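# Move the cart's shelf board onto the wall brackets

## Task

Take the shelf board off the cart, set it level across both brackets on the wall, and slide it back until it touches the wall; the robot must stay upright and must not end leaning, or the task fails.

## Robot and tools

ROBOT. A Rainbow Robotics RB-Y1: a wheeled base (two drive wheels, two rear casters) that drives forward/back and turns but cannot slide sideways; a torso with a folding leg; a head; and two seven-joint arms, each ending in a five-finger hand (left hand on left arm, right on right). The base is 0.58 m wide, extends 0.10 m ahead of the wheel axle and 0.57 m behind it, and sweeps a 0.58 m radius when spinning in place. The bent leg can poke out beyond the base front.

FRAMES. All positions are metres. Base frame: origin on the floor between the drive wheels, x forward, y left, z up. The odometry frame is the base frame as it stood at the start; base_odometry counts wheel turns only, so slip looks like travel, and heading (rad, left positive) spans -3.142 to 3.142. The chest, left_hand and right_hand lines are in the base frame. Each hand point sits 0.045 m in front of its palm; its +z runs along straight fingers, +y out of the palm. A wrist bracket on the little-finger side can strike things.

TOOL move. Arguments other than cameras and blocking form one action: base and/or joints (plus optional min_time_s), or target alone (optionally with min_time_s). An empty move just reports state and images.
- base: a single object for the whole base, {x_m_s, turn_rad_s, for_s}. It is a velocity command, not a place: the robot moves relative to where it is. x_m_s in m/s, positive forward, magnitude 0.005 to 1.5 or 0. turn_rad_s in rad/s, positive turns left, magnitude 0.02 to 1.509 or 0. for_s in seconds, 0.1 to 5. Omitted velocities are 0. Distance is roughly speed times for_s (accel 0.4 m/s², turns 0.5 rad/s²); it coasts to a stop afterward. If |x_m_s| + 0.27·|turn_rad_s| exceeds 1.5 both are scaled down.
- joints: one object keyed by joint name; each value is an absolute target. Torso: torso_squat_rad 0 to 1.2 (lowers chest), torso_shift_rad -0.3 to 0.6 (hips forward), torso_pitch_rad -0.2 to 1.4 (bow forward), torso_yaw_rad -1.5 to 1.5 (left positive; lift both arms outward 0.2 rad or more first). The torso also obeys combined limits: squat+shift<=1.52; squat-shift+pitch<=1.57; shift+0.5pitch-0.4squat<=0.7; shift+0.3pitch-0.5squat<=0.39. Arm joints per side in rad: shoulder_pitch ±2.356 (negative swings forward/up), shoulder_roll 0 to 3.141 on left, -3.141 to 0 on right (outward), shoulder_yaw ±2.094, elbow -2.617 to 0.01 (negative bends), forearm_roll ±3.141, wrist_pitch -1.57 to 1.919, hand_roll ±2.705. Head: head_pan_rad ±0.523 (left positive), head_tilt_rad -0.35 to 1.57 (down positive). Fingers <side>_hand_little/ring/middle/index/thumb_turn/thumb_bend: -1 closed to +1 open (thumb_turn -1 puts the thumb opposite the fingers). <side>_hand_force_limit (-1 to 1, about 0 to 10 N, thumb 15 N) and <side>_hand_speed (-0.96 to 1) are settings only; use -0.94 or slower for a gentle grip. A closed hand holds only about 0.3 kg; a wrap needs an object 0.035 to 0.065 m thick.
- target: one hand's absolute pose: side ("left" or "right"), x, y, z in metres in the base frame (-3 to 3), quat_wxyz as four numbers in the same form the hand lines print. It is converted to joint angles and travels on an arc; split long moves into short steps. It always blocks and is refused while another move runs.
- min_time_s: 0.1 to 8 s, the shortest duration for arm, head and torso motions.
- cameras: list from head_camera, left_wrist_camera, right_wrist_camera, all. blocking false returns in about 0.5 s; later moves replace only the joints they name.

OTHER TOOLS. wait(seconds 0 to 10, cameras) lets the scene run. stop(cameras) brakes everything still moving. zoom_image(camera, region [x0,y0,x1,y1] pixels from top-left, at most 504 per side) enlarges the latest image. show_instructions shows reference pages. finished_scene(scene 1) ends the scene for good; the board must stay in place unaided.

RESULTS. "move" is done or the worst status. Hand targets say reached (within 10 mm, 2°), short (with the miss) or refused (with reason). Joint words: done, off_target (still pushing), contact_stop (torso only), time_out, limit_stop_at_<name> (built-in guard, often own body), not_followed (collision check withheld the arm), torque_fault (10 s halt), limit_stop_at_motor_heat. A stop from one group member halts the whole torso or arm group. on_its_own lists uncommanded behaviour and hand keys to resend. Base "done" only means the speed was sent. lidar_m: 12 distances, 30° sectors counter-clockwise from straight ahead (4th left, 7th behind, 10th right), seen at 0.23 m height. motor_effort: wheel push in percent, peak in brackets. Hands report stopped_by words and fingertip loads in N; a lost grip shows as loads near 0. Wrist force/torque and joint torques are uncalibrated raw values.

If a move or wait is refused or an unplanned stop occurs, the remaining move, wait and finished_scene calls in that reply are skipped.

AVOID. Bending or rising fast with arms stretched forward or carrying load, braking hard while bowed, and heavy loads far ahead of the wheels: all can tip the robot. Do not drive fast into the cart or wall; wheels keep spinning and motors cut out. Never let the arms press or strike each other (roll shoulders out about 0.5 rad when both reach forward). Avoid long strained holds (motor heat) and pushing hard on fixed things (torque faults). Do not drop the board or slam it onto the brackets, and leave the torso inside its limits with wheels on the floor.

Each tool is called as name([rows], argument=value, ...), one row to a line, values as JSON.

Reference images:

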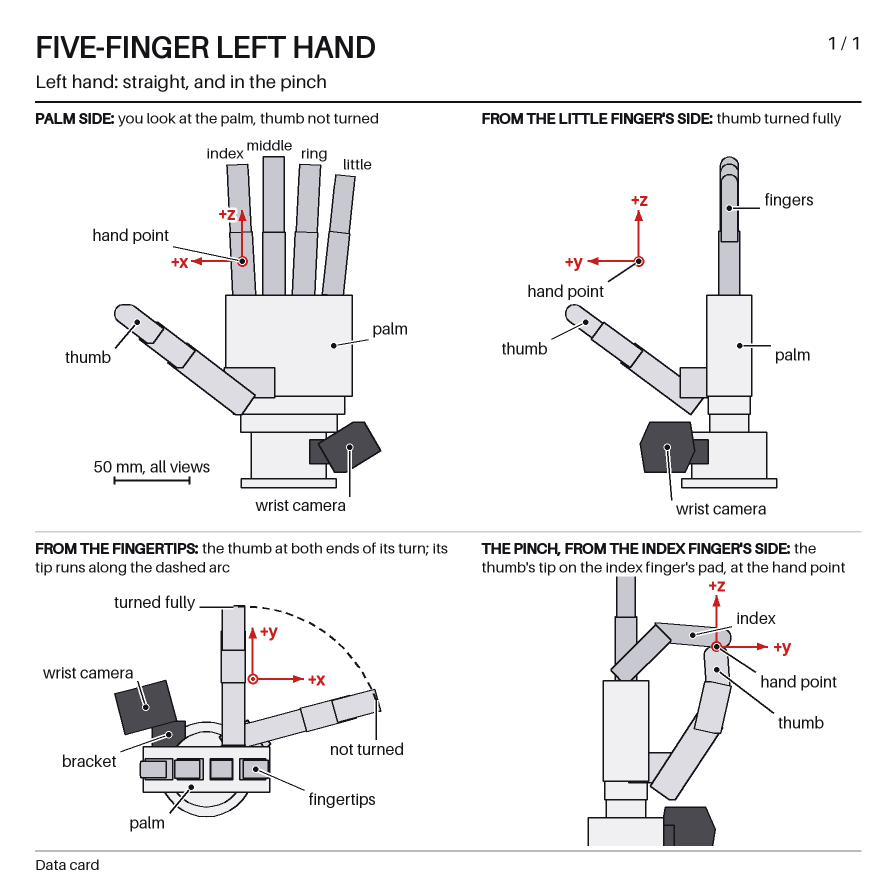

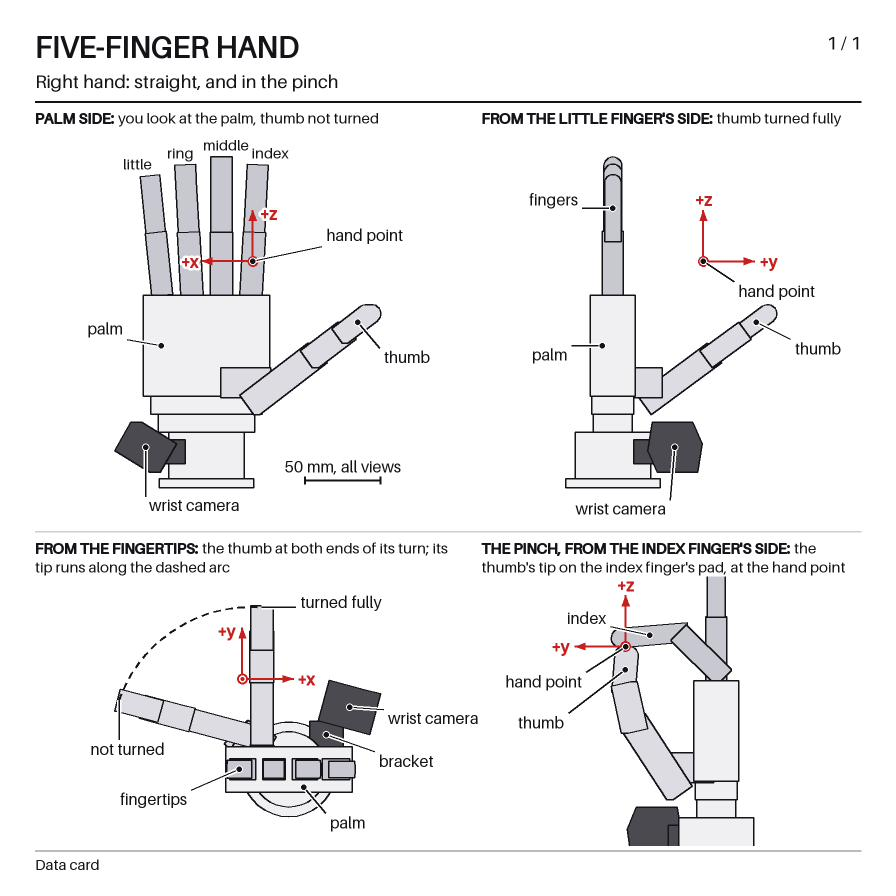

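## Session

move(cameras=["all"])

Scene clock: 0.00 s.
Joint torques (N m): no reading
External joint torques (N m): no reading
Motor temperatures (°C): left_arm=[27 32 25 35 30 39 33] | right_arm=[26 28 30 36 36 41 34]
Wrist force (N): no reading
Wrist torque (N m): no reading
Wrist force, peak (N): no reading
base_odometry: x=+0.000 y=+0.000 heading=+0.000
lidar_m: 3.10 3.08 2.42 2.12 2.10 2.31 2.78 2.75 3.04 2.51 2.50 2.74
base_status: not commanded
joint_positions: torso_squat_rad=+0.350 torso_shift_rad=+0.000 torso_pitch_rad=+0.000 torso_yaw_rad=+0.000 left_shoulder_pitch_rad=+0.003 left_shoulder_roll_rad=+0.035 left_shoulder_yaw_rad=+0.039 left_elbow_rad=-0.225 left_forearm_roll_rad=-0.014 left_wrist_pitch_rad=+0.004 left_hand_roll_rad=+0.017 right_shoulder_pitch_rad=-0.012 right_shoulder_roll_rad=-0.015 right_shoulder_yaw_rad=+0.017 right_elbow_rad=-0.268 right_forearm_roll_rad=+0.001 right_wrist_pitch_rad=-0.018 right_hand_roll_rad=-0.028 head_pan_rad=+0.000 head_tilt_rad=+0.400 left_hand_little=+1.000 left_hand_ring=+1.000 left_hand_middle=+1.000 left_hand_index=+1.000 left_hand_thumb_turn=+1.000 left_hand_thumb_bend=+1.000 left_hand_force_limit=+0.000 left_hand_speed=-0.800 right_hand_little=+1.000 right_hand_ring=+1.000 right_hand_middle=+1.000 right_hand_index=+1.000 right_hand_thumb_turn=+1.000 right_hand_thumb_bend=+1.000 right_hand_force_limit=+0.000 right_hand_speed=-0.800
joint_status: not commanded
wheel_motors_off: 0
left_hand_stopped_by: target,target,target,target,target,target
right_hand_stopped_by: target,target,target,target,target,target
left_little_load_n: 0.0
left_ring_load_n: 0.0
left_middle_load_n: 0.0
left_index_load_n: 0.0
left_thumb_bend_load_n: 0.0
left_thumb_turn_load_n: 0.0
right_little_load_n: 0.0
right_ring_load_n: 0.5
right_middle_load_n: 0.0
right_index_load_n: 0.0
right_thumb_bend_load_n: 0.0
right_thumb_turn_load_n: 0.0
motor_effort: left_wheel=+2 right_wheel=+1
chest: x=-0.2280 y=+0.0007 z=+1.2475 quat_wxyz=(+1.000, +0.000, +0.000, +0.000) (m; base frame)
left_hand: x=-0.1690 y=+0.2205 z=+0.5111 quat_wxyz=(+0.091, -0.716, +0.689, -0.064) (m; base frame)
right_hand: x=-0.1291 y=-0.1974 z=+0.5151 quat_wxyz=(+0.102, -0.698, +0.701, -0.108) (m; base frame)
pictures: head_camera, left_wrist_camera, right_wrist_camera

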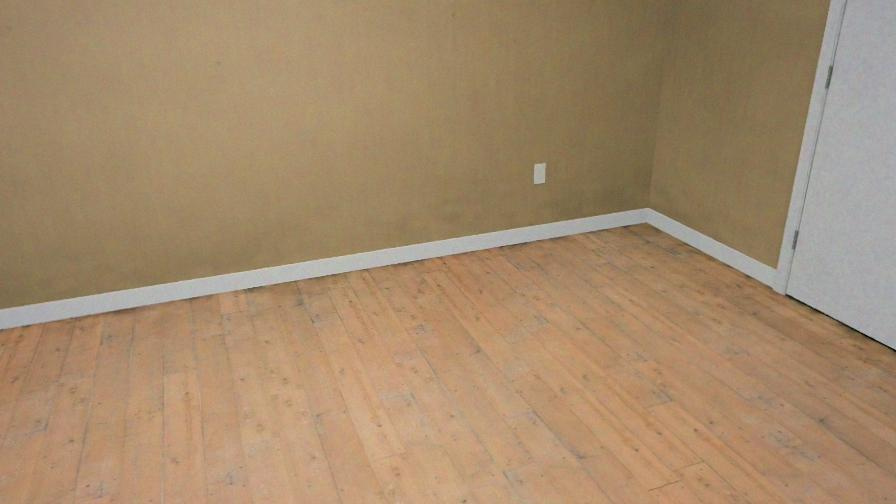

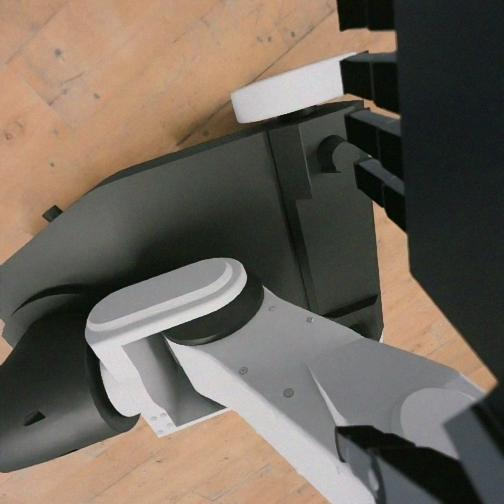

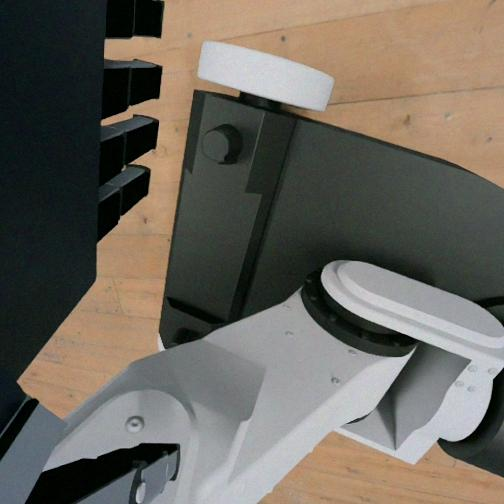

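move(base={"turn_rad_s": 0.8, "for_s": 1.9}, joints={"head_tilt_rad": 0.25}, cameras=["head_camera"])

move(base={"turn_rad_s": 0.8, "for_s": 1.6}, cameras=["head_camera"])

Scene clock: 7.20 s.
Joint torques (N m): left_arm=[-2.47 1.12 0.31 -0.95 -0.03 -0.57 0.21] | right_arm=[-4.02 -1.14 -0.64 -1.91 0.21 -0.47 0.04]
External joint torques (N m): left_arm=[-0.05 -0.05 0.21 0.21 -0.05 -0.06 0.21] | right_arm=[-0.96 -0.37 -0.59 -0.3 0.16 0.13 0.04]
Wrist force (N): left_arm=[-5.6 -1.1 9.6] | right_arm=[6.3 4.2 1.4]
Wrist torque (N m): left_arm=[-0.82 1.16 -0.31] | right_arm=[0.09 -0.59 0.56]
Wrist force, peak (N): left_arm=[-5.9 -1.0 9.8] | right_arm=[6.5 4.4 1.4]
move: done
base_odometry: x=+0.000 y=+0.000 heading=+1.519
lidar_m: 2.13 2.10 2.26 2.77 2.74 2.95 2.55 2.52 2.69 3.13 3.08 2.59
base_status: done (sent for 1.9 of 1.9 s)
joint_positions: torso_squat_rad=+0.350 torso_shift_rad=+0.000 torso_pitch_rad=+0.000 torso_yaw_rad=+0.000 left_shoulder_pitch_rad=+0.003 left_shoulder_roll_rad=+0.035 left_shoulder_yaw_rad=+0.039 left_elbow_rad=-0.225 left_forearm_roll_rad=-0.014 left_wrist_pitch_rad=+0.004 left_hand_roll_rad=+0.017 right_shoulder_pitch_rad=-0.012 right_shoulder_roll_rad=-0.015 right_shoulder_yaw_rad=+0.017 right_elbow_rad=-0.268 right_forearm_roll_rad=+0.001 right_wrist_pitch_rad=-0.018 right_hand_roll_rad=-0.028 head_pan_rad=+0.000 head_tilt_rad=+0.250 left_hand_little=+1.000 left_hand_ring=+1.000 left_hand_middle=+1.000 left_hand_index=+1.000 left_hand_thumb_turn=+1.000 left_hand_thumb_bend=+1.000 left_hand_force_limit=+0.000 left_hand_speed=-0.800 right_hand_little=+1.000 right_hand_ring=+1.000 right_hand_middle=+1.000 right_hand_index=+1.000 right_hand_thumb_turn=+1.000 right_hand_thumb_bend=+1.000 right_hand_force_limit=+0.000 right_hand_speed=-0.800
joint_status: all done
wheel_motors_off: 0
left_hand_stopped_by: target,target,target,target,target,target
right_hand_stopped_by: target,target,target,target,target,target
left_little_load_n: 0.0
left_ring_load_n: 0.0
left_middle_load_n: 0.0
left_index_load_n: 0.0
left_thumb_bend_load_n: 0.0
left_thumb_turn_load_n: 0.0
right_little_load_n: 0.0
right_ring_load_n: 0.0
right_middle_load_n: 0.0
right_index_load_n: 0.0
right_thumb_bend_load_n: 0.0
right_thumb_turn_load_n: 0.0
motor_effort: left_wheel=+4(35) right_wheel=+10(34)
chest: x=-0.2280 y=+0.0007 z=+1.2475 quat_wxyz=(+1.000, +0.000, +0.000, +0.000) (m; base frame)
left_hand: x=-0.1690 y=+0.2205 z=+0.5111 quat_wxyz=(+0.091, -0.716, +0.689, -0.064) (m; base frame)
right_hand: x=-0.1291 y=-0.1974 z=+0.5151 quat_wxyz=(+0.102, -0.698, +0.701, -0.108) (m; base frame)
pictures: head_camera
camera_calibration:
head_camera: T_world_to_cam=[[0.00326154, -0.999486, -0.0318974, 0.0486296], [-0.247234, 0.0301014, -0.968488, 1.40866], [0.96895, 0.0110449, -0.247009, 0.508211], [0, 0, 0, 1]] pos_world=[-0.14432, 0.000588775, 1.49136]

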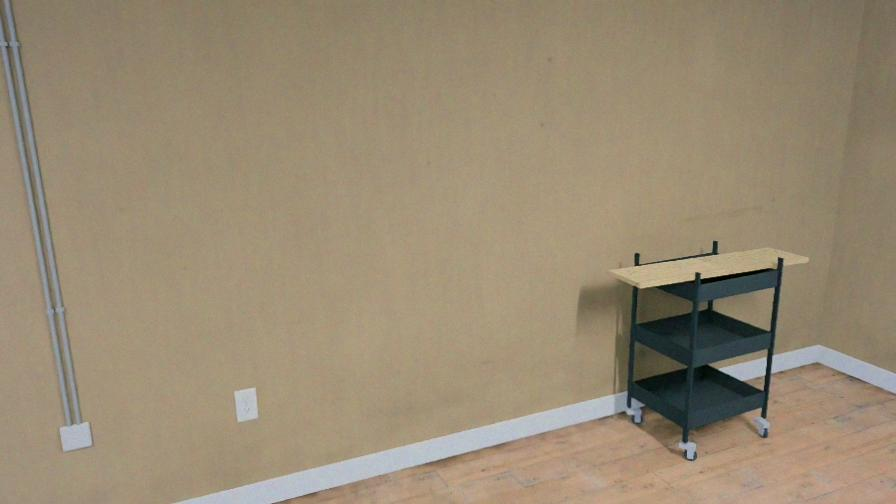

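Scene clock: 10.87 s.
Joint torques (N m): left_arm=[-2.46 1.18 -0.36 -0.97 -0.07 -0.4 0.21] | right_arm=[-4.19 -1.31 -0.58 -2.06 0.22 -0.45 0.09]
External joint torques (N m): left_arm=[-0.04 0.01 -0.46 0.2 -0.08 0.11 0.21] | right_arm=[-1.12 -0.54 -0.54 -0.45 0.17 0.15 0.1]
Wrist force (N): left_arm=[-5.6 -1.1 9.4] | right_arm=[6.3 4.0 1.5]
Wrist torque (N m): left_arm=[-0.81 1.17 -0.31] | right_arm=[0.05 -0.57 0.57]
Wrist force, peak (N): left_arm=[-5.9 -1.2 9.8] | right_arm=[6.5 4.2 1.5]
move: done
base_odometry: x=+0.000 y=+0.000 heading=+2.799
lidar_m: 2.57 2.74 2.75 2.77 2.50 2.51 3.00 3.10 3.12 2.35 2.10 2.11
base_status: done (sent for 1.6 of 1.6 s)
joint_positions: torso_squat_rad=+0.350 torso_shift_rad=+0.000 torso_pitch_rad=+0.000 torso_yaw_rad=+0.000 left_shoulder_pitch_rad=+0.003 left_shoulder_roll_rad=+0.035 left_shoulder_yaw_rad=+0.039 left_elbow_rad=-0.225 left_forearm_roll_rad=-0.014 left_wrist_pitch_rad=+0.004 left_hand_roll_rad=+0.017 right_shoulder_pitch_rad=-0.012 right_shoulder_roll_rad=-0.015 right_shoulder_yaw_rad=+0.017 right_elbow_rad=-0.268 right_forearm_roll_rad=+0.001 right_wrist_pitch_rad=-0.018 right_hand_roll_rad=-0.028 head_pan_rad=+0.000 head_tilt_rad=+0.250 left_hand_little=+1.000 left_hand_ring=+1.000 left_hand_middle=+1.000 left_hand_index=+1.000 left_hand_thumb_turn=+1.000 left_hand_thumb_bend=+1.000 left_hand_force_limit=+0.000 left_hand_speed=-0.800 right_hand_little=+1.000 right_hand_ring=+1.000 right_hand_middle=+1.000 right_hand_index=+1.000 right_hand_thumb_turn=+1.000 right_hand_thumb_bend=+1.000 right_hand_force_limit=+0.000 right_hand_speed=-0.800
joint_status: not commanded
wheel_motors_off: 0
left_hand_stopped_by: target,target,target,target,target,target
right_hand_stopped_by: target,target,target,target,target,target
left_little_load_n: 0.0
left_ring_load_n: 0.0
left_middle_load_n: 0.0
left_index_load_n: 0.0
left_thumb_bend_load_n: 0.0
left_thumb_turn_load_n: 0.0
right_little_load_n: 0.0
right_ring_load_n: 0.0
right_middle_load_n: 0.0
right_index_load_n: 0.0
right_thumb_bend_load_n: 0.0
right_thumb_turn_load_n: 0.0
motor_effort: left_wheel=+4(15) right_wheel=+13(30)
chest: x=-0.2280 y=+0.0007 z=+1.2475 quat_wxyz=(+1.000, +0.000, +0.000, +0.000) (m; base frame)
left_hand: x=-0.1690 y=+0.2205 z=+0.5111 quat_wxyz=(+0.091, -0.716, +0.689, -0.064) (m; base frame)
right_hand: x=-0.1291 y=-0.1975 z=+0.5151 quat_wxyz=(+0.102, -0.698, +0.701, -0.108) (m; base frame)
pictures: head_camera
camera_calibration:
head_camera: T_world_to_cam=[[0.00326154, -0.999486, -0.0318974, 0.0485297], [-0.247234, 0.0301014, -0.968488, 1.40867], [0.96895, 0.0110449, -0.247009, 0.508212], [0, 0, 0, 1]] pos_world=[-0.14432, 0.000488775, 1.49136]

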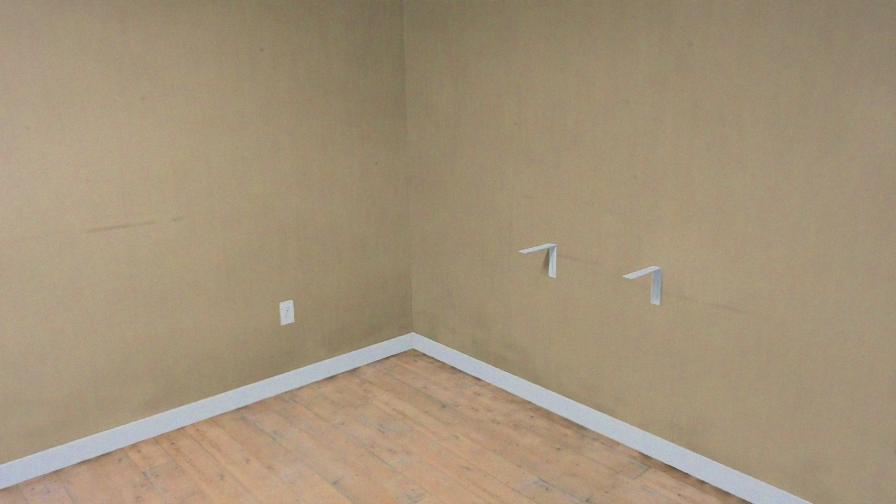

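move(base={"turn_rad_s": -1.0, "for_s": 2.067})

move(base={"x_m_s": 0.6, "for_s": 3.333}, joints={"head_tilt_rad": 0.5})

move(base={"turn_rad_s": 0.75, "for_s": 1.62}, cameras=["head_camera"])

Scene clock: 76.17 s.
Joint torques (N m): left_arm=[-2.56 1.56 -0.11 -1.12 0.07 -0.45 0.12] | right_arm=[-4.12 -1.22 -0.43 -2.06 0.2 -0.46 0.02]
External joint torques (N m): left_arm=[-0.14 0.4 -0.2 0.05 0.05 0.06 0.12] | right_arm=[-1.05 -0.44 -0.38 -0.45 0.15 0.14 0.02]
Wrist force (N): left_arm=[-5.8 -0.5 9.5] | right_arm=[6.1 4.0 1.5]
Wrist torque (N m): left_arm=[-0.73 1.21 -0.33] | right_arm=[0.08 -0.55 0.55]
Wrist force, peak (N): left_arm=[-6.2 -1.0 9.7] | right_arm=[6.6 4.2 1.5]
move: done
base_odometry: x=+0.000 y=+0.000 heading=+0.733
lidar_m: 3.11 2.31 2.10 2.13 2.63 2.74 2.76 2.74 2.50 2.53 3.08 3.08
base_status: done (sent for 2.07 of 2.07 s)
joint_positions: torso_squat_rad=+0.350 torso_shift_rad=+0.000 torso_pitch_rad=+0.000 torso_yaw_rad=+0.000 left_shoulder_pitch_rad=+0.003 left_shoulder_roll_rad=+0.035 left_shoulder_yaw_rad=+0.039 left_elbow_rad=-0.225 left_forearm_roll_rad=-0.014 left_wrist_pitch_rad=+0.004 left_hand_roll_rad=+0.017 right_shoulder_pitch_rad=-0.012 right_shoulder_roll_rad=-0.015 right_shoulder_yaw_rad=+0.017 right_elbow_rad=-0.268 right_forearm_roll_rad=+0.001 right_wrist_pitch_rad=-0.018 right_hand_roll_rad=-0.028 head_pan_rad=+0.000 head_tilt_rad=+0.250 left_hand_little=+1.000 left_hand_ring=+1.000 left_hand_middle=+1.000 left_hand_index=+1.000 left_hand_thumb_turn=+1.000 left_hand_thumb_bend=+1.000 left_hand_force_limit=+0.000 left_hand_speed=-0.800 right_hand_little=+1.000 right_hand_ring=+1.000 right_hand_middle=+1.000 right_hand_index=+1.000 right_hand_thumb_turn=+1.000 right_hand_thumb_bend=+1.000 right_hand_force_limit=+0.000 right_hand_speed=-0.800
joint_status: not commanded
wheel_motors_off: 0
left_hand_stopped_by: target,target,target,target,target,target
right_hand_stopped_by: target,target,target,target,target,target
left_little_load_n: 0.0
left_ring_load_n: 0.0
left_middle_load_n: 0.0
left_index_load_n: 0.0
left_thumb_bend_load_n: -0.5
left_thumb_turn_load_n: 0.0
right_little_load_n: 0.0
right_ring_load_n: 0.0
right_middle_load_n: 0.0
right_index_load_n: 0.0
right_thumb_bend_load_n: 0.0
right_thumb_turn_load_n: 0.0
motor_effort: left_wheel=+15(48) right_wheel=+4(33)
chest: x=-0.2280 y=+0.0007 z=+1.2475 quat_wxyz=(+1.000, +0.000, +0.000, +0.000) (m; base frame)
left_hand: x=-0.1690 y=+0.2205 z=+0.5111 quat_wxyz=(+0.091, -0.716, +0.689, -0.064) (m; base frame)
right_hand: x=-0.1291 y=-0.1974 z=+0.5151 quat_wxyz=(+0.102, -0.698, +0.701, -0.108) (m; base frame)
pictures: none

Scene clock: 81.23 s.
Joint torques (N m): left_arm=[-1.52 0.81 0 -1.06 -0.03 -0.41 0.27] | right_arm=[-3.69 -1.24 -0.44 -1.64 0.23 -0.38 0.03]
External joint torques (N m): left_arm=[0.9 -0.35 -0.09 0.1 -0.05 0.1 0.27] | right_arm=[-0.63 -0.47 -0.4 -0.04 0.18 0.21 0.03]
Wrist force (N): left_arm=[-5.3 -1.0 9.6] | right_arm=[6.1 4.1 1.5]
Wrist torque (N m): left_arm=[-0.80 1.15 -0.28] | right_arm=[0.09 -0.55 0.55]
Wrist force, peak (N): left_arm=[-5.9 -1.0 9.8] | right_arm=[6.6 4.2 1.6]
move: done
base_odometry: x=+1.488 y=+1.337 heading=+0.732
lidar_m: 1.23 1.51 0.94 1.39 1.72 3.50 4.63 3.54 3.21 2.09 1.34 1.22
base_status: done (sent for 3.33 of 3.33 s)
joint_positions: torso_squat_rad=+0.350 torso_shift_rad=+0.000 torso_pitch_rad=+0.000 torso_yaw_rad=+0.000 left_shoulder_pitch_rad=+0.002 left_shoulder_roll_rad=+0.035 left_shoulder_yaw_rad=+0.039 left_elbow_rad=-0.225 left_forearm_roll_rad=-0.014 left_wrist_pitch_rad=+0.004 left_hand_roll_rad=+0.017 right_shoulder_pitch_rad=-0.012 right_shoulder_roll_rad=-0.015 right_shoulder_yaw_rad=+0.017 right_elbow_rad=-0.268 right_forearm_roll_rad=+0.001 right_wrist_pitch_rad=-0.018 right_hand_roll_rad=-0.028 head_pan_rad=+0.000 head_tilt_rad=+0.500 left_hand_little=+1.000 left_hand_ring=+1.000 left_hand_middle=+1.000 left_hand_index=+1.000 left_hand_thumb_turn=+1.000 left_hand_thumb_bend=+1.000 left_hand_force_limit=+0.000 left_hand_speed=-0.800 right_hand_little=+1.000 right_hand_ring=+1.000 right_hand_middle=+1.000 right_hand_index=+1.000 right_hand_thumb_turn=+1.000 right_hand_thumb_bend=+1.000 right_hand_force_limit=+0.000 right_hand_speed=-0.800
joint_status: all done
wheel_motors_off: 0
left_hand_stopped_by: target,target,target,target,target,target
right_hand_stopped_by: target,target,target,target,target,target
left_little_load_n: 0.0
left_ring_load_n: 0.0
left_middle_load_n: 0.0
left_index_load_n: 0.0
left_thumb_bend_load_n: 0.0
left_thumb_turn_load_n: 0.0
right_little_load_n: 0.0
right_ring_load_n: 0.0
right_middle_load_n: 0.0
right_index_load_n: 0.0
right_thumb_bend_load_n: 0.0
right_thumb_turn_load_n: 0.0
motor_effort: left_wheel=-8(45) right_wheel=+7(38)
chest: x=-0.2280 y=+0.0007 z=+1.2475 quat_wxyz=(+1.000, +0.000, +0.000, +0.000) (m; base frame)
left_hand: x=-0.1689 y=+0.2205 z=+0.5111 quat_wxyz=(+0.091, -0.716, +0.689, -0.064) (m; base frame)
right_hand: x=-0.1290 y=-0.1974 z=+0.5151 quat_wxyz=(+0.102, -0.698, +0.701, -0.108) (m; base frame)
pictures: none

Scene clock: 84.83 s.
Joint torques (N m): left_arm=[-1.99 1.14 0.15 -1.19 -0.11 -0.47 0.12] | right_arm=[-3.84 -1.35 -0.55 -1.81 0.14 -0.46 0.13]
External joint torques (N m): left_arm=[0.44 -0.03 0.06 -0.02 -0.13 0.04 0.12] | right_arm=[-0.77 -0.58 -0.51 -0.2 0.09 0.13 0.13]
Wrist force (N): left_arm=[-5.7 -0.8 9.7] | right_arm=[6.3 4.0 1.5]
Wrist torque (N m): left_arm=[-0.76 1.20 -0.32] | right_arm=[0.07 -0.57 0.57]
Wrist force, peak (N): left_arm=[-5.8 -0.8 9.8] | right_arm=[6.3 4.6 1.4]
move: done
base_odometry: x=+1.488 y=+1.336 heading=+1.956
lidar_m: 0.94 1.45 2.02 4.59 4.47 3.32 3.19 1.73 1.27 1.24 1.28 1.01
base_status: done (sent for 1.63 of 1.63 s)
joint_positions: torso_squat_rad=+0.350 torso_shift_rad=+0.000 torso_pitch_rad=+0.000 torso_yaw_rad=+0.000 left_shoulder_pitch_rad=+0.002 left_shoulder_roll_rad=+0.035 left_shoulder_yaw_rad=+0.039 left_elbow_rad=-0.225 left_forearm_roll_rad=-0.014 left_wrist_pitch_rad=+0.004 left_hand_roll_rad=+0.017 right_shoulder_pitch_rad=-0.012 right_shoulder_roll_rad=-0.015 right_shoulder_yaw_rad=+0.017 right_elbow_rad=-0.268 right_forearm_roll_rad=+0.001 right_wrist_pitch_rad=-0.018 right_hand_roll_rad=-0.028 head_pan_rad=+0.000 head_tilt_rad=+0.500 left_hand_little=+1.000 left_hand_ring=+1.000 left_hand_middle=+1.000 left_hand_index=+1.000 left_hand_thumb_turn=+1.000 left_hand_thumb_bend=+1.000 left_hand_force_limit=+0.000 left_hand_speed=-0.800 right_hand_little=+1.000 right_hand_ring=+1.000 right_hand_middle=+1.000 right_hand_index=+1.000 right_hand_thumb_turn=+1.000 right_hand_thumb_bend=+1.000 right_hand_force_limit=+0.000 right_hand_speed=-0.800
joint_status: not commanded
wheel_motors_off: 0
left_hand_stopped_by: target,target,target,target,target,target
right_hand_stopped_by: target,target,target,target,target,target
left_little_load_n: 0.0
left_ring_load_n: 0.0
left_middle_load_n: 0.0
left_index_load_n: 0.0
left_thumb_bend_load_n: 0.0
left_thumb_turn_load_n: 0.0
right_little_load_n: 0.0
right_ring_load_n: 0.0
right_middle_load_n: 0.0
right_index_load_n: 0.0
right_thumb_bend_load_n: 0.0
right_thumb_turn_load_n: 0.0
motor_effort: left_wheel=+3(42) right_wheel=+11(28)
chest: x=-0.2280 y=+0.0007 z=+1.2475 quat_wxyz=(+1.000, +0.000, +0.000, +0.000) (m; base frame)
left_hand: x=-0.1689 y=+0.2205 z=+0.5111 quat_wxyz=(+0.091, -0.716, +0.689, -0.064) (m; base frame)
right_hand: x=-0.1290 y=-0.1974 z=+0.5151 quat_wxyz=(+0.102, -0.698, +0.701, -0.108) (m; base frame)
pictures: head_camera
camera_calibration:
head_camera: T_world_to_cam=[[-0.00490874, -0.999488, -0.0316162, 0.0465523], [-0.479197, 0.0301011, -0.877191, 1.22881], [0.877694, 0.0108445, -0.479099, 0.825341], [0, 0, 0, 1]] pos_world=[-0.135326, 0.000589548, 1.47479]

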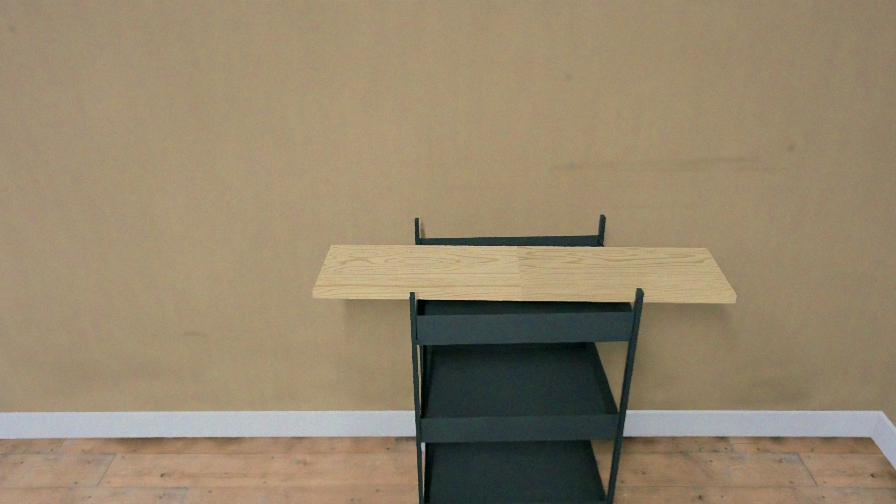

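zoom_image(camera="head_camera", region=[300, 200, 530, 360])

zoom_image(camera="head_camera", region=[530, 200, 760, 360])

Scaled by 2.191.

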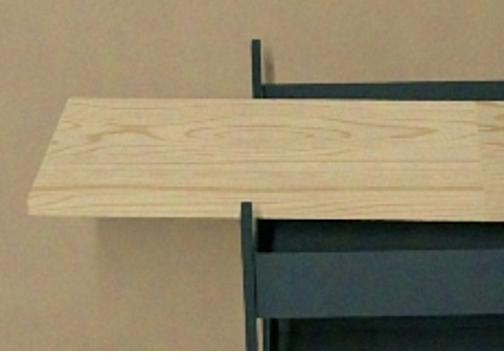

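Scaled by 2.191.

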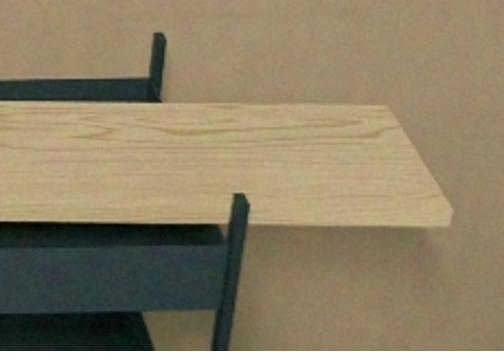

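move(joints={"torso_squat_rad": 0.9, "head_tilt_rad": 0.4}, cameras=["head_camera"])

move(joints={"head_tilt_rad": 1.3}, cameras=["head_camera"])

Scene clock: 109.27 s.
Joint torques (N m): left_arm=[-1.63 0.74 -0.1 -1.08 -0.07 -0.59 0.12] | right_arm=[-3.84 -1.26 -0.36 -1.76 0.24 -0.36 0.04]
External joint torques (N m): left_arm=[0.8 -0.43 -0.19 0.08 -0.09 -0.07 0.12] | right_arm=[-0.77 -0.49 -0.32 -0.14 0.19 0.24 0.05]
Wrist force (N): left_arm=[-5.6 -1.2 9.6] | right_arm=[6.2 3.8 1.1]
Wrist torque (N m): left_arm=[-0.84 1.15 -0.30] | right_arm=[0.04 -0.56 0.55]
Wrist force, peak (N): left_arm=[-5.6 -1.2 10.1] | right_arm=[6.6 4.0 1.8]
move: done
base_odometry: x=+1.488 y=+1.336 heading=+1.956
lidar_m: 0.94 1.45 2.02 4.59 4.47 3.33 3.20 1.72 1.28 1.24 1.28 1.01
base_status: not commanded
joint_positions: torso_squat_rad=+0.900 torso_shift_rad=+0.000 torso_pitch_rad=+0.000 torso_yaw_rad=+0.000 left_shoulder_pitch_rad=+0.002 left_shoulder_roll_rad=+0.035 left_shoulder_yaw_rad=+0.039 left_elbow_rad=-0.225 left_forearm_roll_rad=-0.014 left_wrist_pitch_rad=+0.004 left_hand_roll_rad=+0.017 right_shoulder_pitch_rad=-0.012 right_shoulder_roll_rad=-0.015 right_shoulder_yaw_rad=+0.017 right_elbow_rad=-0.268 right_forearm_roll_rad=+0.001 right_wrist_pitch_rad=-0.018 right_hand_roll_rad=-0.028 head_pan_rad=+0.000 head_tilt_rad=+0.400 left_hand_little=+1.000 left_hand_ring=+1.000 left_hand_middle=+1.000 left_hand_index=+1.000 left_hand_thumb_turn=+1.000 left_hand_thumb_bend=+1.000 left_hand_force_limit=+0.000 left_hand_speed=-0.800 right_hand_little=+1.000 right_hand_ring=+1.000 right_hand_middle=+1.000 right_hand_index=+1.000 right_hand_thumb_turn=+1.000 right_hand_thumb_bend=+1.000 right_hand_force_limit=+0.000 right_hand_speed=-0.800
joint_status: all done
wheel_motors_off: 0
left_hand_stopped_by: target,target,target,target,target,target
right_hand_stopped_by: target,target,target,target,target,target
left_little_load_n: 0.0
left_ring_load_n: 0.0
left_middle_load_n: 0.0
left_index_load_n: 0.0
left_thumb_bend_load_n: 0.0
left_thumb_turn_load_n: 0.0
right_little_load_n: 0.0
right_ring_load_n: 0.0
right_middle_load_n: 0.0
right_index_load_n: 0.0
right_thumb_bend_load_n: 0.0
right_thumb_turn_load_n: 0.0
motor_effort: left_wheel=+4(5) right_wheel=+12(13)
chest: x=-0.2281 y=+0.0006 z=+1.0250 quat_wxyz=(+1.000, +0.000, +0.000, +0.000) (m; base frame)
left_hand: x=-0.1688 y=+0.2204 z=+0.2887 quat_wxyz=(+0.091, -0.716, +0.689, -0.064) (m; base frame)
right_hand: x=-0.1289 y=-0.1976 z=+0.2927 quat_wxyz=(+0.102, -0.698, +0.701, -0.108) (m; base frame)
pictures: head_camera
camera_calibration:
head_camera: T_world_to_cam=[[-0.0016284, -0.999487, -0.0319877, 0.0404445], [-0.389017, 0.0301012, -0.920739, 1.10551], [0.921229, 0.0109444, -0.388867, 0.61742], [0, 0, 0, 1]] pos_world=[-0.138655, 0.000389163, 1.25928]

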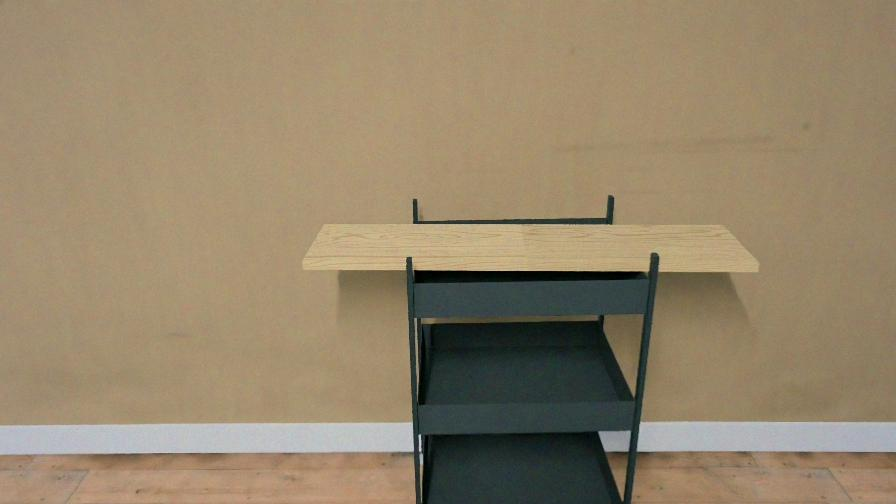

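Scene clock: 110.53 s.
Joint torques (N m): left_arm=[-1.82 0.91 0.16 -1.28 -0.04 -0.55 0.29] | right_arm=[-3.94 -1.08 -0.55 -1.85 0.12 -0.45 -0.03]
External joint torques (N m): left_arm=[0.61 -0.26 0.06 -0.12 -0.06 -0.03 0.29] | right_arm=[-0.87 -0.31 -0.5 -0.24 0.07 0.15 -0.03]
Wrist force (N): left_arm=[-5.8 -1.4 9.4] | right_arm=[6.6 3.8 1.1]
Wrist torque (N m): left_arm=[-0.85 1.19 -0.31] | right_arm=[0.03 -0.60 0.57]
Wrist force, peak (N): left_arm=[-5.8 -1.3 10.0] | right_arm=[6.5 4.4 1.2]
move: done
base_odometry: x=+1.488 y=+1.336 heading=+1.956
lidar_m: 0.93 1.44 2.02 4.60 4.47 3.32 3.19 1.72 1.28 1.24 1.28 1.01
base_status: not commanded
joint_positions: torso_squat_rad=+0.900 torso_shift_rad=+0.000 torso_pitch_rad=+0.000 torso_yaw_rad=+0.000 left_shoulder_pitch_rad=+0.002 left_shoulder_roll_rad=+0.035 left_shoulder_yaw_rad=+0.039 left_elbow_rad=-0.225 left_forearm_roll_rad=-0.014 left_wrist_pitch_rad=+0.004 left_hand_roll_rad=+0.017 right_shoulder_pitch_rad=-0.012 right_shoulder_roll_rad=-0.015 right_shoulder_yaw_rad=+0.017 right_elbow_rad=-0.268 right_forearm_roll_rad=+0.001 right_wrist_pitch_rad=-0.018 right_hand_roll_rad=-0.028 head_pan_rad=+0.000 head_tilt_rad=+1.300 left_hand_little=+1.000 left_hand_ring=+1.000 left_hand_middle=+1.000 left_hand_index=+1.000 left_hand_thumb_turn=+1.000 left_hand_thumb_bend=+1.000 left_hand_force_limit=+0.000 left_hand_speed=-0.800 right_hand_little=+1.000 right_hand_ring=+1.000 right_hand_middle=+1.000 right_hand_index=+1.000 right_hand_thumb_turn=+1.000 right_hand_thumb_bend=+1.000 right_hand_force_limit=+0.000 right_hand_speed=-0.800
joint_status: all done
wheel_motors_off: 0
left_hand_stopped_by: target,target,target,target,target,target
right_hand_stopped_by: target,target,target,target,target,target
left_little_load_n: 0.0
left_ring_load_n: 0.0
left_middle_load_n: 0.0
left_index_load_n: 0.0
left_thumb_bend_load_n: 0.0
left_thumb_turn_load_n: -0.5
right_little_load_n: 0.0
right_ring_load_n: 0.0
right_middle_load_n: 0.0
right_index_load_n: 0.0
right_thumb_bend_load_n: 0.0
right_thumb_turn_load_n: 0.0
motor_effort: left_wheel=+5(5) right_wheel=+12(14)
chest: x=-0.2281 y=+0.0006 z=+1.0250 quat_wxyz=(+1.000, +0.000, +0.000, +0.000) (m; base frame)
left_hand: x=-0.1688 y=+0.2204 z=+0.2887 quat_wxyz=(+0.091, -0.716, +0.689, -0.064) (m; base frame)
right_hand: x=-0.1289 y=-0.1976 z=+0.2927 quat_wxyz=(+0.102, -0.698, +0.701, -0.108) (m; base frame)
pictures: head_camera
camera_calibration:
head_camera: T_world_to_cam=[[-0.0266848, -0.999477, -0.018262, 0.0184185], [-0.963029, 0.0306021, -0.267653, 0.187068], [0.268072, 0.0104445, -0.963342, 1.18649], [0, 0, 0, 1]] pos_world=[-0.137422, 0.000291865, 1.1934]

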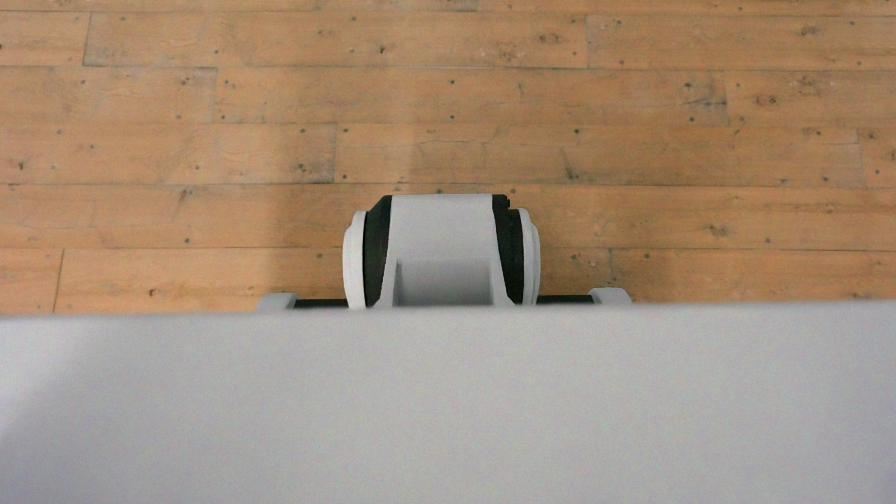

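move(joints={"head_tilt_rad": 0.7, "left_shoulder_roll_rad": 0.3, "right_shoulder_roll_rad": -0.3, "left_elbow_rad": -1.2, "right_elbow_rad": -1.2}, min_time_s=1.5)

move(target={"side": "left", "x": 0.36, "y": 0.38, "z": 0.67, "quat_wxyz": [0.52133, 0.47771, 0.47771, 0.52133]}, min_time_s=3)

move(target={"side": "right", "x": 0.36, "y": -0.38, "z": 0.67, "quat_wxyz": [0.52133, 0.47771, 0.47771, 0.52133]}, min_time_s=3, cameras=["all"])

Scene clock: 145.17 s.
Joint torques (N m): left_arm=[-9.69 7.04 3.02 -8.48 0.01 -1.76 0.23] | right_arm=[-10.79 -7.35 -3.49 -8.9 0.31 -1.61 0.06]
External joint torques (N m): left_arm=[0.41 -0.09 -0.2 0.5 -0.08 0.09 0.24] | right_arm=[-0.92 -0.56 -0.43 -0.48 0.16 0.16 0.06]
Wrist force (N): left_arm=[-3.8 2.7 6.0] | right_arm=[5.0 7.3 -2.5]
Wrist torque (N m): left_arm=[-0.35 0.86 -0.28] | right_arm=[0.46 -0.37 0.57]
Wrist force, peak (N): left_arm=[-5.6 -1.4 9.7] | right_arm=[4.9 7.6 -2.4]
move: done
base_odometry: x=+1.488 y=+1.336 heading=+1.956
lidar_m: 0.93 1.44 2.02 4.59 4.48 3.32 3.19 1.73 1.27 1.24 1.28 1.00
base_status: not commanded
joint_positions: torso_squat_rad=+0.900 torso_shift_rad=+0.000 torso_pitch_rad=+0.000 torso_yaw_rad=+0.000 left_shoulder_pitch_rad=+0.002 left_shoulder_roll_rad=+0.300 left_shoulder_yaw_rad=+0.039 left_elbow_rad=-1.200 left_forearm_roll_rad=-0.014 left_wrist_pitch_rad=+0.004 left_hand_roll_rad=+0.017 right_shoulder_pitch_rad=-0.012 right_shoulder_roll_rad=-0.300 right_shoulder_yaw_rad=+0.017 right_elbow_rad=-1.200 right_forearm_roll_rad=+0.001 right_wrist_pitch_rad=-0.018 right_hand_roll_rad=-0.028 head_pan_rad=+0.000 head_tilt_rad=+0.700 left_hand_little=+1.000 left_hand_ring=+1.000 left_hand_middle=+1.000 left_hand_index=+1.000 left_hand_thumb_turn=+1.000 left_hand_thumb_bend=+1.000 left_hand_force_limit=+0.000 left_hand_speed=-0.800 right_hand_little=+1.000 right_hand_ring=+1.000 right_hand_middle=+1.000 right_hand_index=+1.000 right_hand_thumb_turn=+1.000 right_hand_thumb_bend=+1.000 right_hand_force_limit=+0.000 right_hand_speed=-0.800
joint_status: all done
wheel_motors_off: 0
left_hand_stopped_by: target,target,target,target,target,target
right_hand_stopped_by: target,target,target,target,target,target
left_little_load_n: 0.0
left_ring_load_n: 0.0
left_middle_load_n: 0.0
left_index_load_n: 0.0
left_thumb_bend_load_n: 0.0
left_thumb_turn_load_n: 0.0
right_little_load_n: 0.0
right_ring_load_n: -0.5
right_middle_load_n: 0.0
right_index_load_n: 0.0
right_thumb_bend_load_n: 0.0
right_thumb_turn_load_n: 0.0
motor_effort: left_wheel=+4(5) right_wheel=+12(14)
chest: x=-0.2281 y=+0.0006 z=+1.0250 quat_wxyz=(+1.000, +0.000, +0.000, +0.000) (m; base frame)
left_hand: x=+0.2654 y=+0.3732 z=+0.5702 quat_wxyz=(+0.489, -0.530, +0.624, -0.301) (m; base frame)
right_hand: x=+0.2757 y=-0.3405 z=+0.5748 quat_wxyz=(+0.327, -0.631, +0.514, -0.481) (m; base frame)
pictures: none

Scene clock: 148.50 s.
Joint torques (N m): left_arm=[-16.13 5.75 0.97 -5.09 0.64 -1.85 0.14] | right_arm=[-10.81 -7.43 -3.65 -8.97 0.16 -1.68 0.07]
External joint torques (N m): left_arm=[-0.68 -1.56 1.34 1.24 0.05 -0.04 0.14] | right_arm=[-0.95 -0.64 -0.59 -0.55 0.02 0.09 0.07]
Wrist force (N): left_arm=[-5.1 -7.8 5.0] | right_arm=[5.0 7.5 -2.6]
Wrist torque (N m): left_arm=[-1.00 0.86 -0.10] | right_arm=[0.50 -0.38 0.58]
Wrist force, peak (N): left_arm=[-6.0 -7.7 5.2] | right_arm=[5.2 7.7 -2.2]
move: short
base_odometry: x=+1.488 y=+1.336 heading=+1.956
lidar_m: 0.94 1.44 2.02 4.60 4.47 3.32 3.19 1.73 1.28 1.24 1.29 1.00
base_status: not commanded
joint_positions: torso_squat_rad=+0.900 torso_shift_rad=+0.000 torso_pitch_rad=+0.000 torso_yaw_rad=+0.000 left_shoulder_pitch_rad=-0.527 left_shoulder_roll_rad=+0.179 left_shoulder_yaw_rad=+0.852 left_elbow_rad=-0.267 left_forearm_roll_rad=-0.978 left_wrist_pitch_rad=-0.628 left_hand_roll_rad=-2.636 right_shoulder_pitch_rad=-0.012 right_shoulder_roll_rad=-0.300 right_shoulder_yaw_rad=+0.017 right_elbow_rad=-1.200 right_forearm_roll_rad=+0.001 right_wrist_pitch_rad=-0.018 right_hand_roll_rad=-0.028 head_pan_rad=+0.000 head_tilt_rad=+0.700 left_hand_little=+1.000 left_hand_ring=+1.000 left_hand_middle=+1.000 left_hand_index=+1.000 left_hand_thumb_turn=+1.000 left_hand_thumb_bend=+1.000 left_hand_force_limit=+0.000 left_hand_speed=-0.800 right_hand_little=+1.000 right_hand_ring=+1.000 right_hand_middle=+1.000 right_hand_index=+1.000 right_hand_thumb_turn=+1.000 right_hand_thumb_bend=+1.000 right_hand_force_limit=+0.000 right_hand_speed=-0.800
joint_status: all done
wheel_motors_off: 0
left_hand_stopped_by: target,target,target,target,target,target
right_hand_stopped_by: target,target,target,target,target,target
left_little_load_n: 0.0
left_ring_load_n: 0.0
left_middle_load_n: 0.0
left_index_load_n: 0.0
left_thumb_bend_load_n: 0.0
left_thumb_turn_load_n: 0.5
right_little_load_n: 0.0
right_ring_load_n: 0.0
right_middle_load_n: 0.0
right_index_load_n: 0.0
right_thumb_bend_load_n: 0.0
right_thumb_turn_load_n: 0.0
motor_effort: left_wheel=+4(5) right_wheel=+13(14)
chest: x=-0.2281 y=+0.0006 z=+1.0250 quat_wxyz=(+1.000, +0.000, +0.000, +0.000) (m; base frame)
left_hand: x=+0.3595 y=+0.3800 z=+0.6707 quat_wxyz=(+0.435, +0.531, +0.582, +0.436) (m; base frame)
left_hand_status: short (checked arc, as near as the solve gets, planned for 3.0 s): 1 mm and 19.4 deg off. The place is met; only the turn is off.
right_hand: x=+0.2757 y=-0.3405 z=+0.5748 quat_wxyz=(+0.327, -0.631, +0.514, -0.481) (m; base frame)
pictures: none

Scene clock: 151.83 s.
Joint torques (N m): left_arm=[-16.29 5.89 1.15 -5.27 0.47 -1.78 -0.01] | right_arm=[-17.78 -7.58 -1.32 -6.35 -0.21 -1.75 0.04]
External joint torques (N m): left_arm=[-0.84 -1.42 1.53 1.06 -0.12 0.04 -0.01] | right_arm=[-2.82 -0.18 -1.82 -0.24 0.2 -0.04 0.04]
Wrist force (N): left_arm=[-5.6 -7.6 4.9] | right_arm=[6.4 -3.2 -2.3]
Wrist torque (N m): left_arm=[-0.97 0.94 -0.14] | right_arm=[-0.32 -0.52 0.40]
Wrist force, peak (N): left_arm=[-5.5 -8.3 5.0] | right_arm=[5.2 7.5 -2.9]
move: short
base_odometry: x=+1.488 y=+1.336 heading=+1.956
lidar_m: 0.93 1.45 2.02 4.59 4.48 3.31 3.20 1.73 1.28 1.24 1.28 0.99
base_status: not commanded
joint_positions: torso_squat_rad=+0.900 torso_shift_rad=+0.000 torso_pitch_rad=+0.000 torso_yaw_rad=+0.000 left_shoulder_pitch_rad=-0.527 left_shoulder_roll_rad=+0.179 left_shoulder_yaw_rad=+0.852 left_elbow_rad=-0.267 left_forearm_roll_rad=-0.978 left_wrist_pitch_rad=-0.628 left_hand_roll_rad=-2.636 right_shoulder_pitch_rad=-0.526 right_shoulder_roll_rad=-0.180 right_shoulder_yaw_rad=-0.849 right_elbow_rad=-0.267 right_forearm_roll_rad=+0.977 right_wrist_pitch_rad=-0.625 right_hand_roll_rad=+2.632 head_pan_rad=+0.000 head_tilt_rad=+0.700 left_hand_little=+1.000 left_hand_ring=+1.000 left_hand_middle=+1.000 left_hand_index=+1.000 left_hand_thumb_turn=+1.000 left_hand_thumb_bend=+1.000 left_hand_force_limit=+0.000 left_hand_speed=-0.800 right_hand_little=+1.000 right_hand_ring=+1.000 right_hand_middle=+1.000 right_hand_index=+1.000 right_hand_thumb_turn=+1.000 right_hand_thumb_bend=+1.000 right_hand_force_limit=+0.000 right_hand_speed=-0.800
joint_status: all done
wheel_motors_off: 0
left_hand_stopped_by: target,target,target,target,target,target
right_hand_stopped_by: target,target,target,target,target,target
left_little_load_n: 0.0
left_ring_load_n: 0.0
left_middle_load_n: 0.0
left_index_load_n: 0.0
left_thumb_bend_load_n: 0.0
left_thumb_turn_load_n: 0.0
right_little_load_n: 0.0
right_ring_load_n: 0.0
right_middle_load_n: 0.0
right_index_load_n: 0.0
right_thumb_bend_load_n: 0.0
right_thumb_turn_load_n: 0.0
motor_effort: left_wheel=+4(5) right_wheel=+13(14)
chest: x=-0.2281 y=+0.0006 z=+1.0250 quat_wxyz=(+1.000, +0.000, +0.000, +0.000) (m; base frame)
left_hand: x=+0.3595 y=+0.3800 z=+0.6707 quat_wxyz=(+0.435, +0.531, +0.582, +0.436) (m; base frame)
right_hand: x=+0.3593 y=-0.3798 z=+0.6704 quat_wxyz=(-0.435, -0.583, -0.531, -0.434) (m; base frame)
right_hand_status: short (checked arc, as near as the solve gets, planned for 3.0 s): 1 mm and 19.6 deg off. The place is met; only the turn is off.
pictures: head_camera, left_wrist_camera, right_wrist_camera
camera_calibration:
head_camera: T_world_to_cam=[[-0.0112279, -0.999486, -0.0300248, 0.0360777], [-0.643782, 0.0302012, -0.764613, 0.861741], [0.765126, 0.0107444, -0.64379, 0.897531], [0, 0, 0, 1]] pos_world=[-0.131546, 0.000390089, 1.2378]
left_wrist_camera: T_world_to_cam=[[-0.251776, 0.245299, -0.936182, 0.627851], [-0.48639, 0.804226, 0.341533, -0.364151], [0.83668, 0.541339, -0.0831735, -0.337707], [0, 0, 0, 1]] pos_world=[0.263512, 0.321662, 0.684065]
right_wrist_camera: T_world_to_cam=[[0.259698, 0.200491, 0.944648, -0.649913], [-0.454018, -0.838007, 0.302674, -0.359068], [0.852305, -0.507492, -0.126602, -0.298151], [0, 0, 0, 1]] pos_world=[0.259873, -0.321908, 0.684874]

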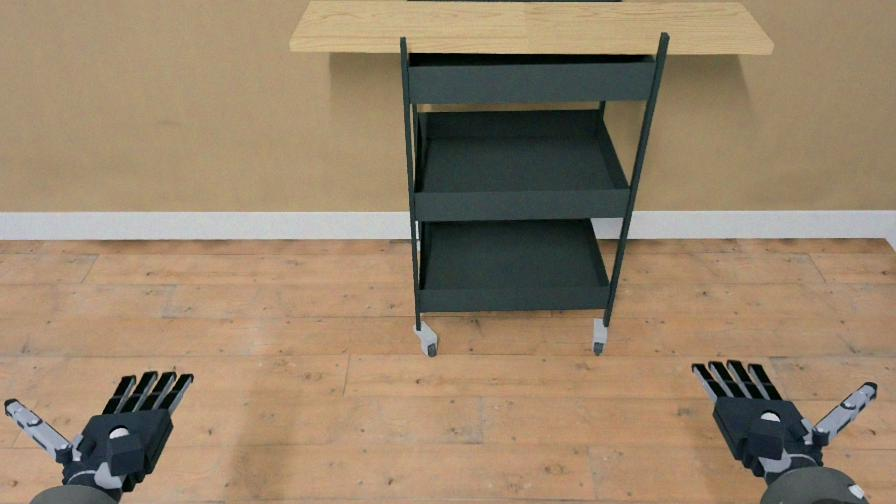

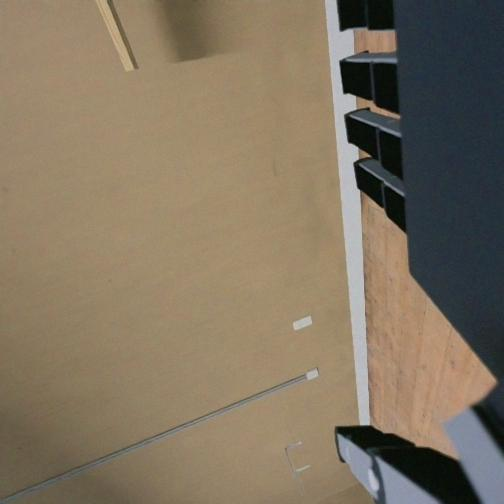

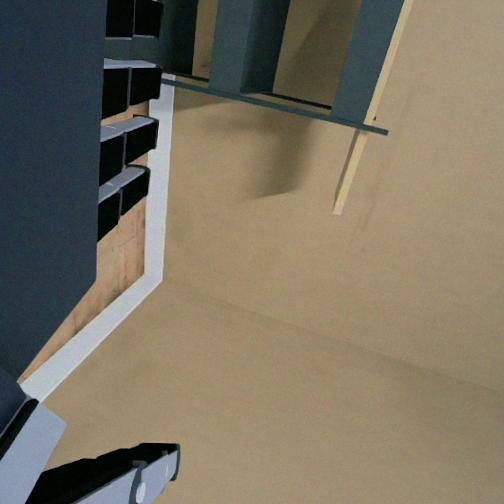

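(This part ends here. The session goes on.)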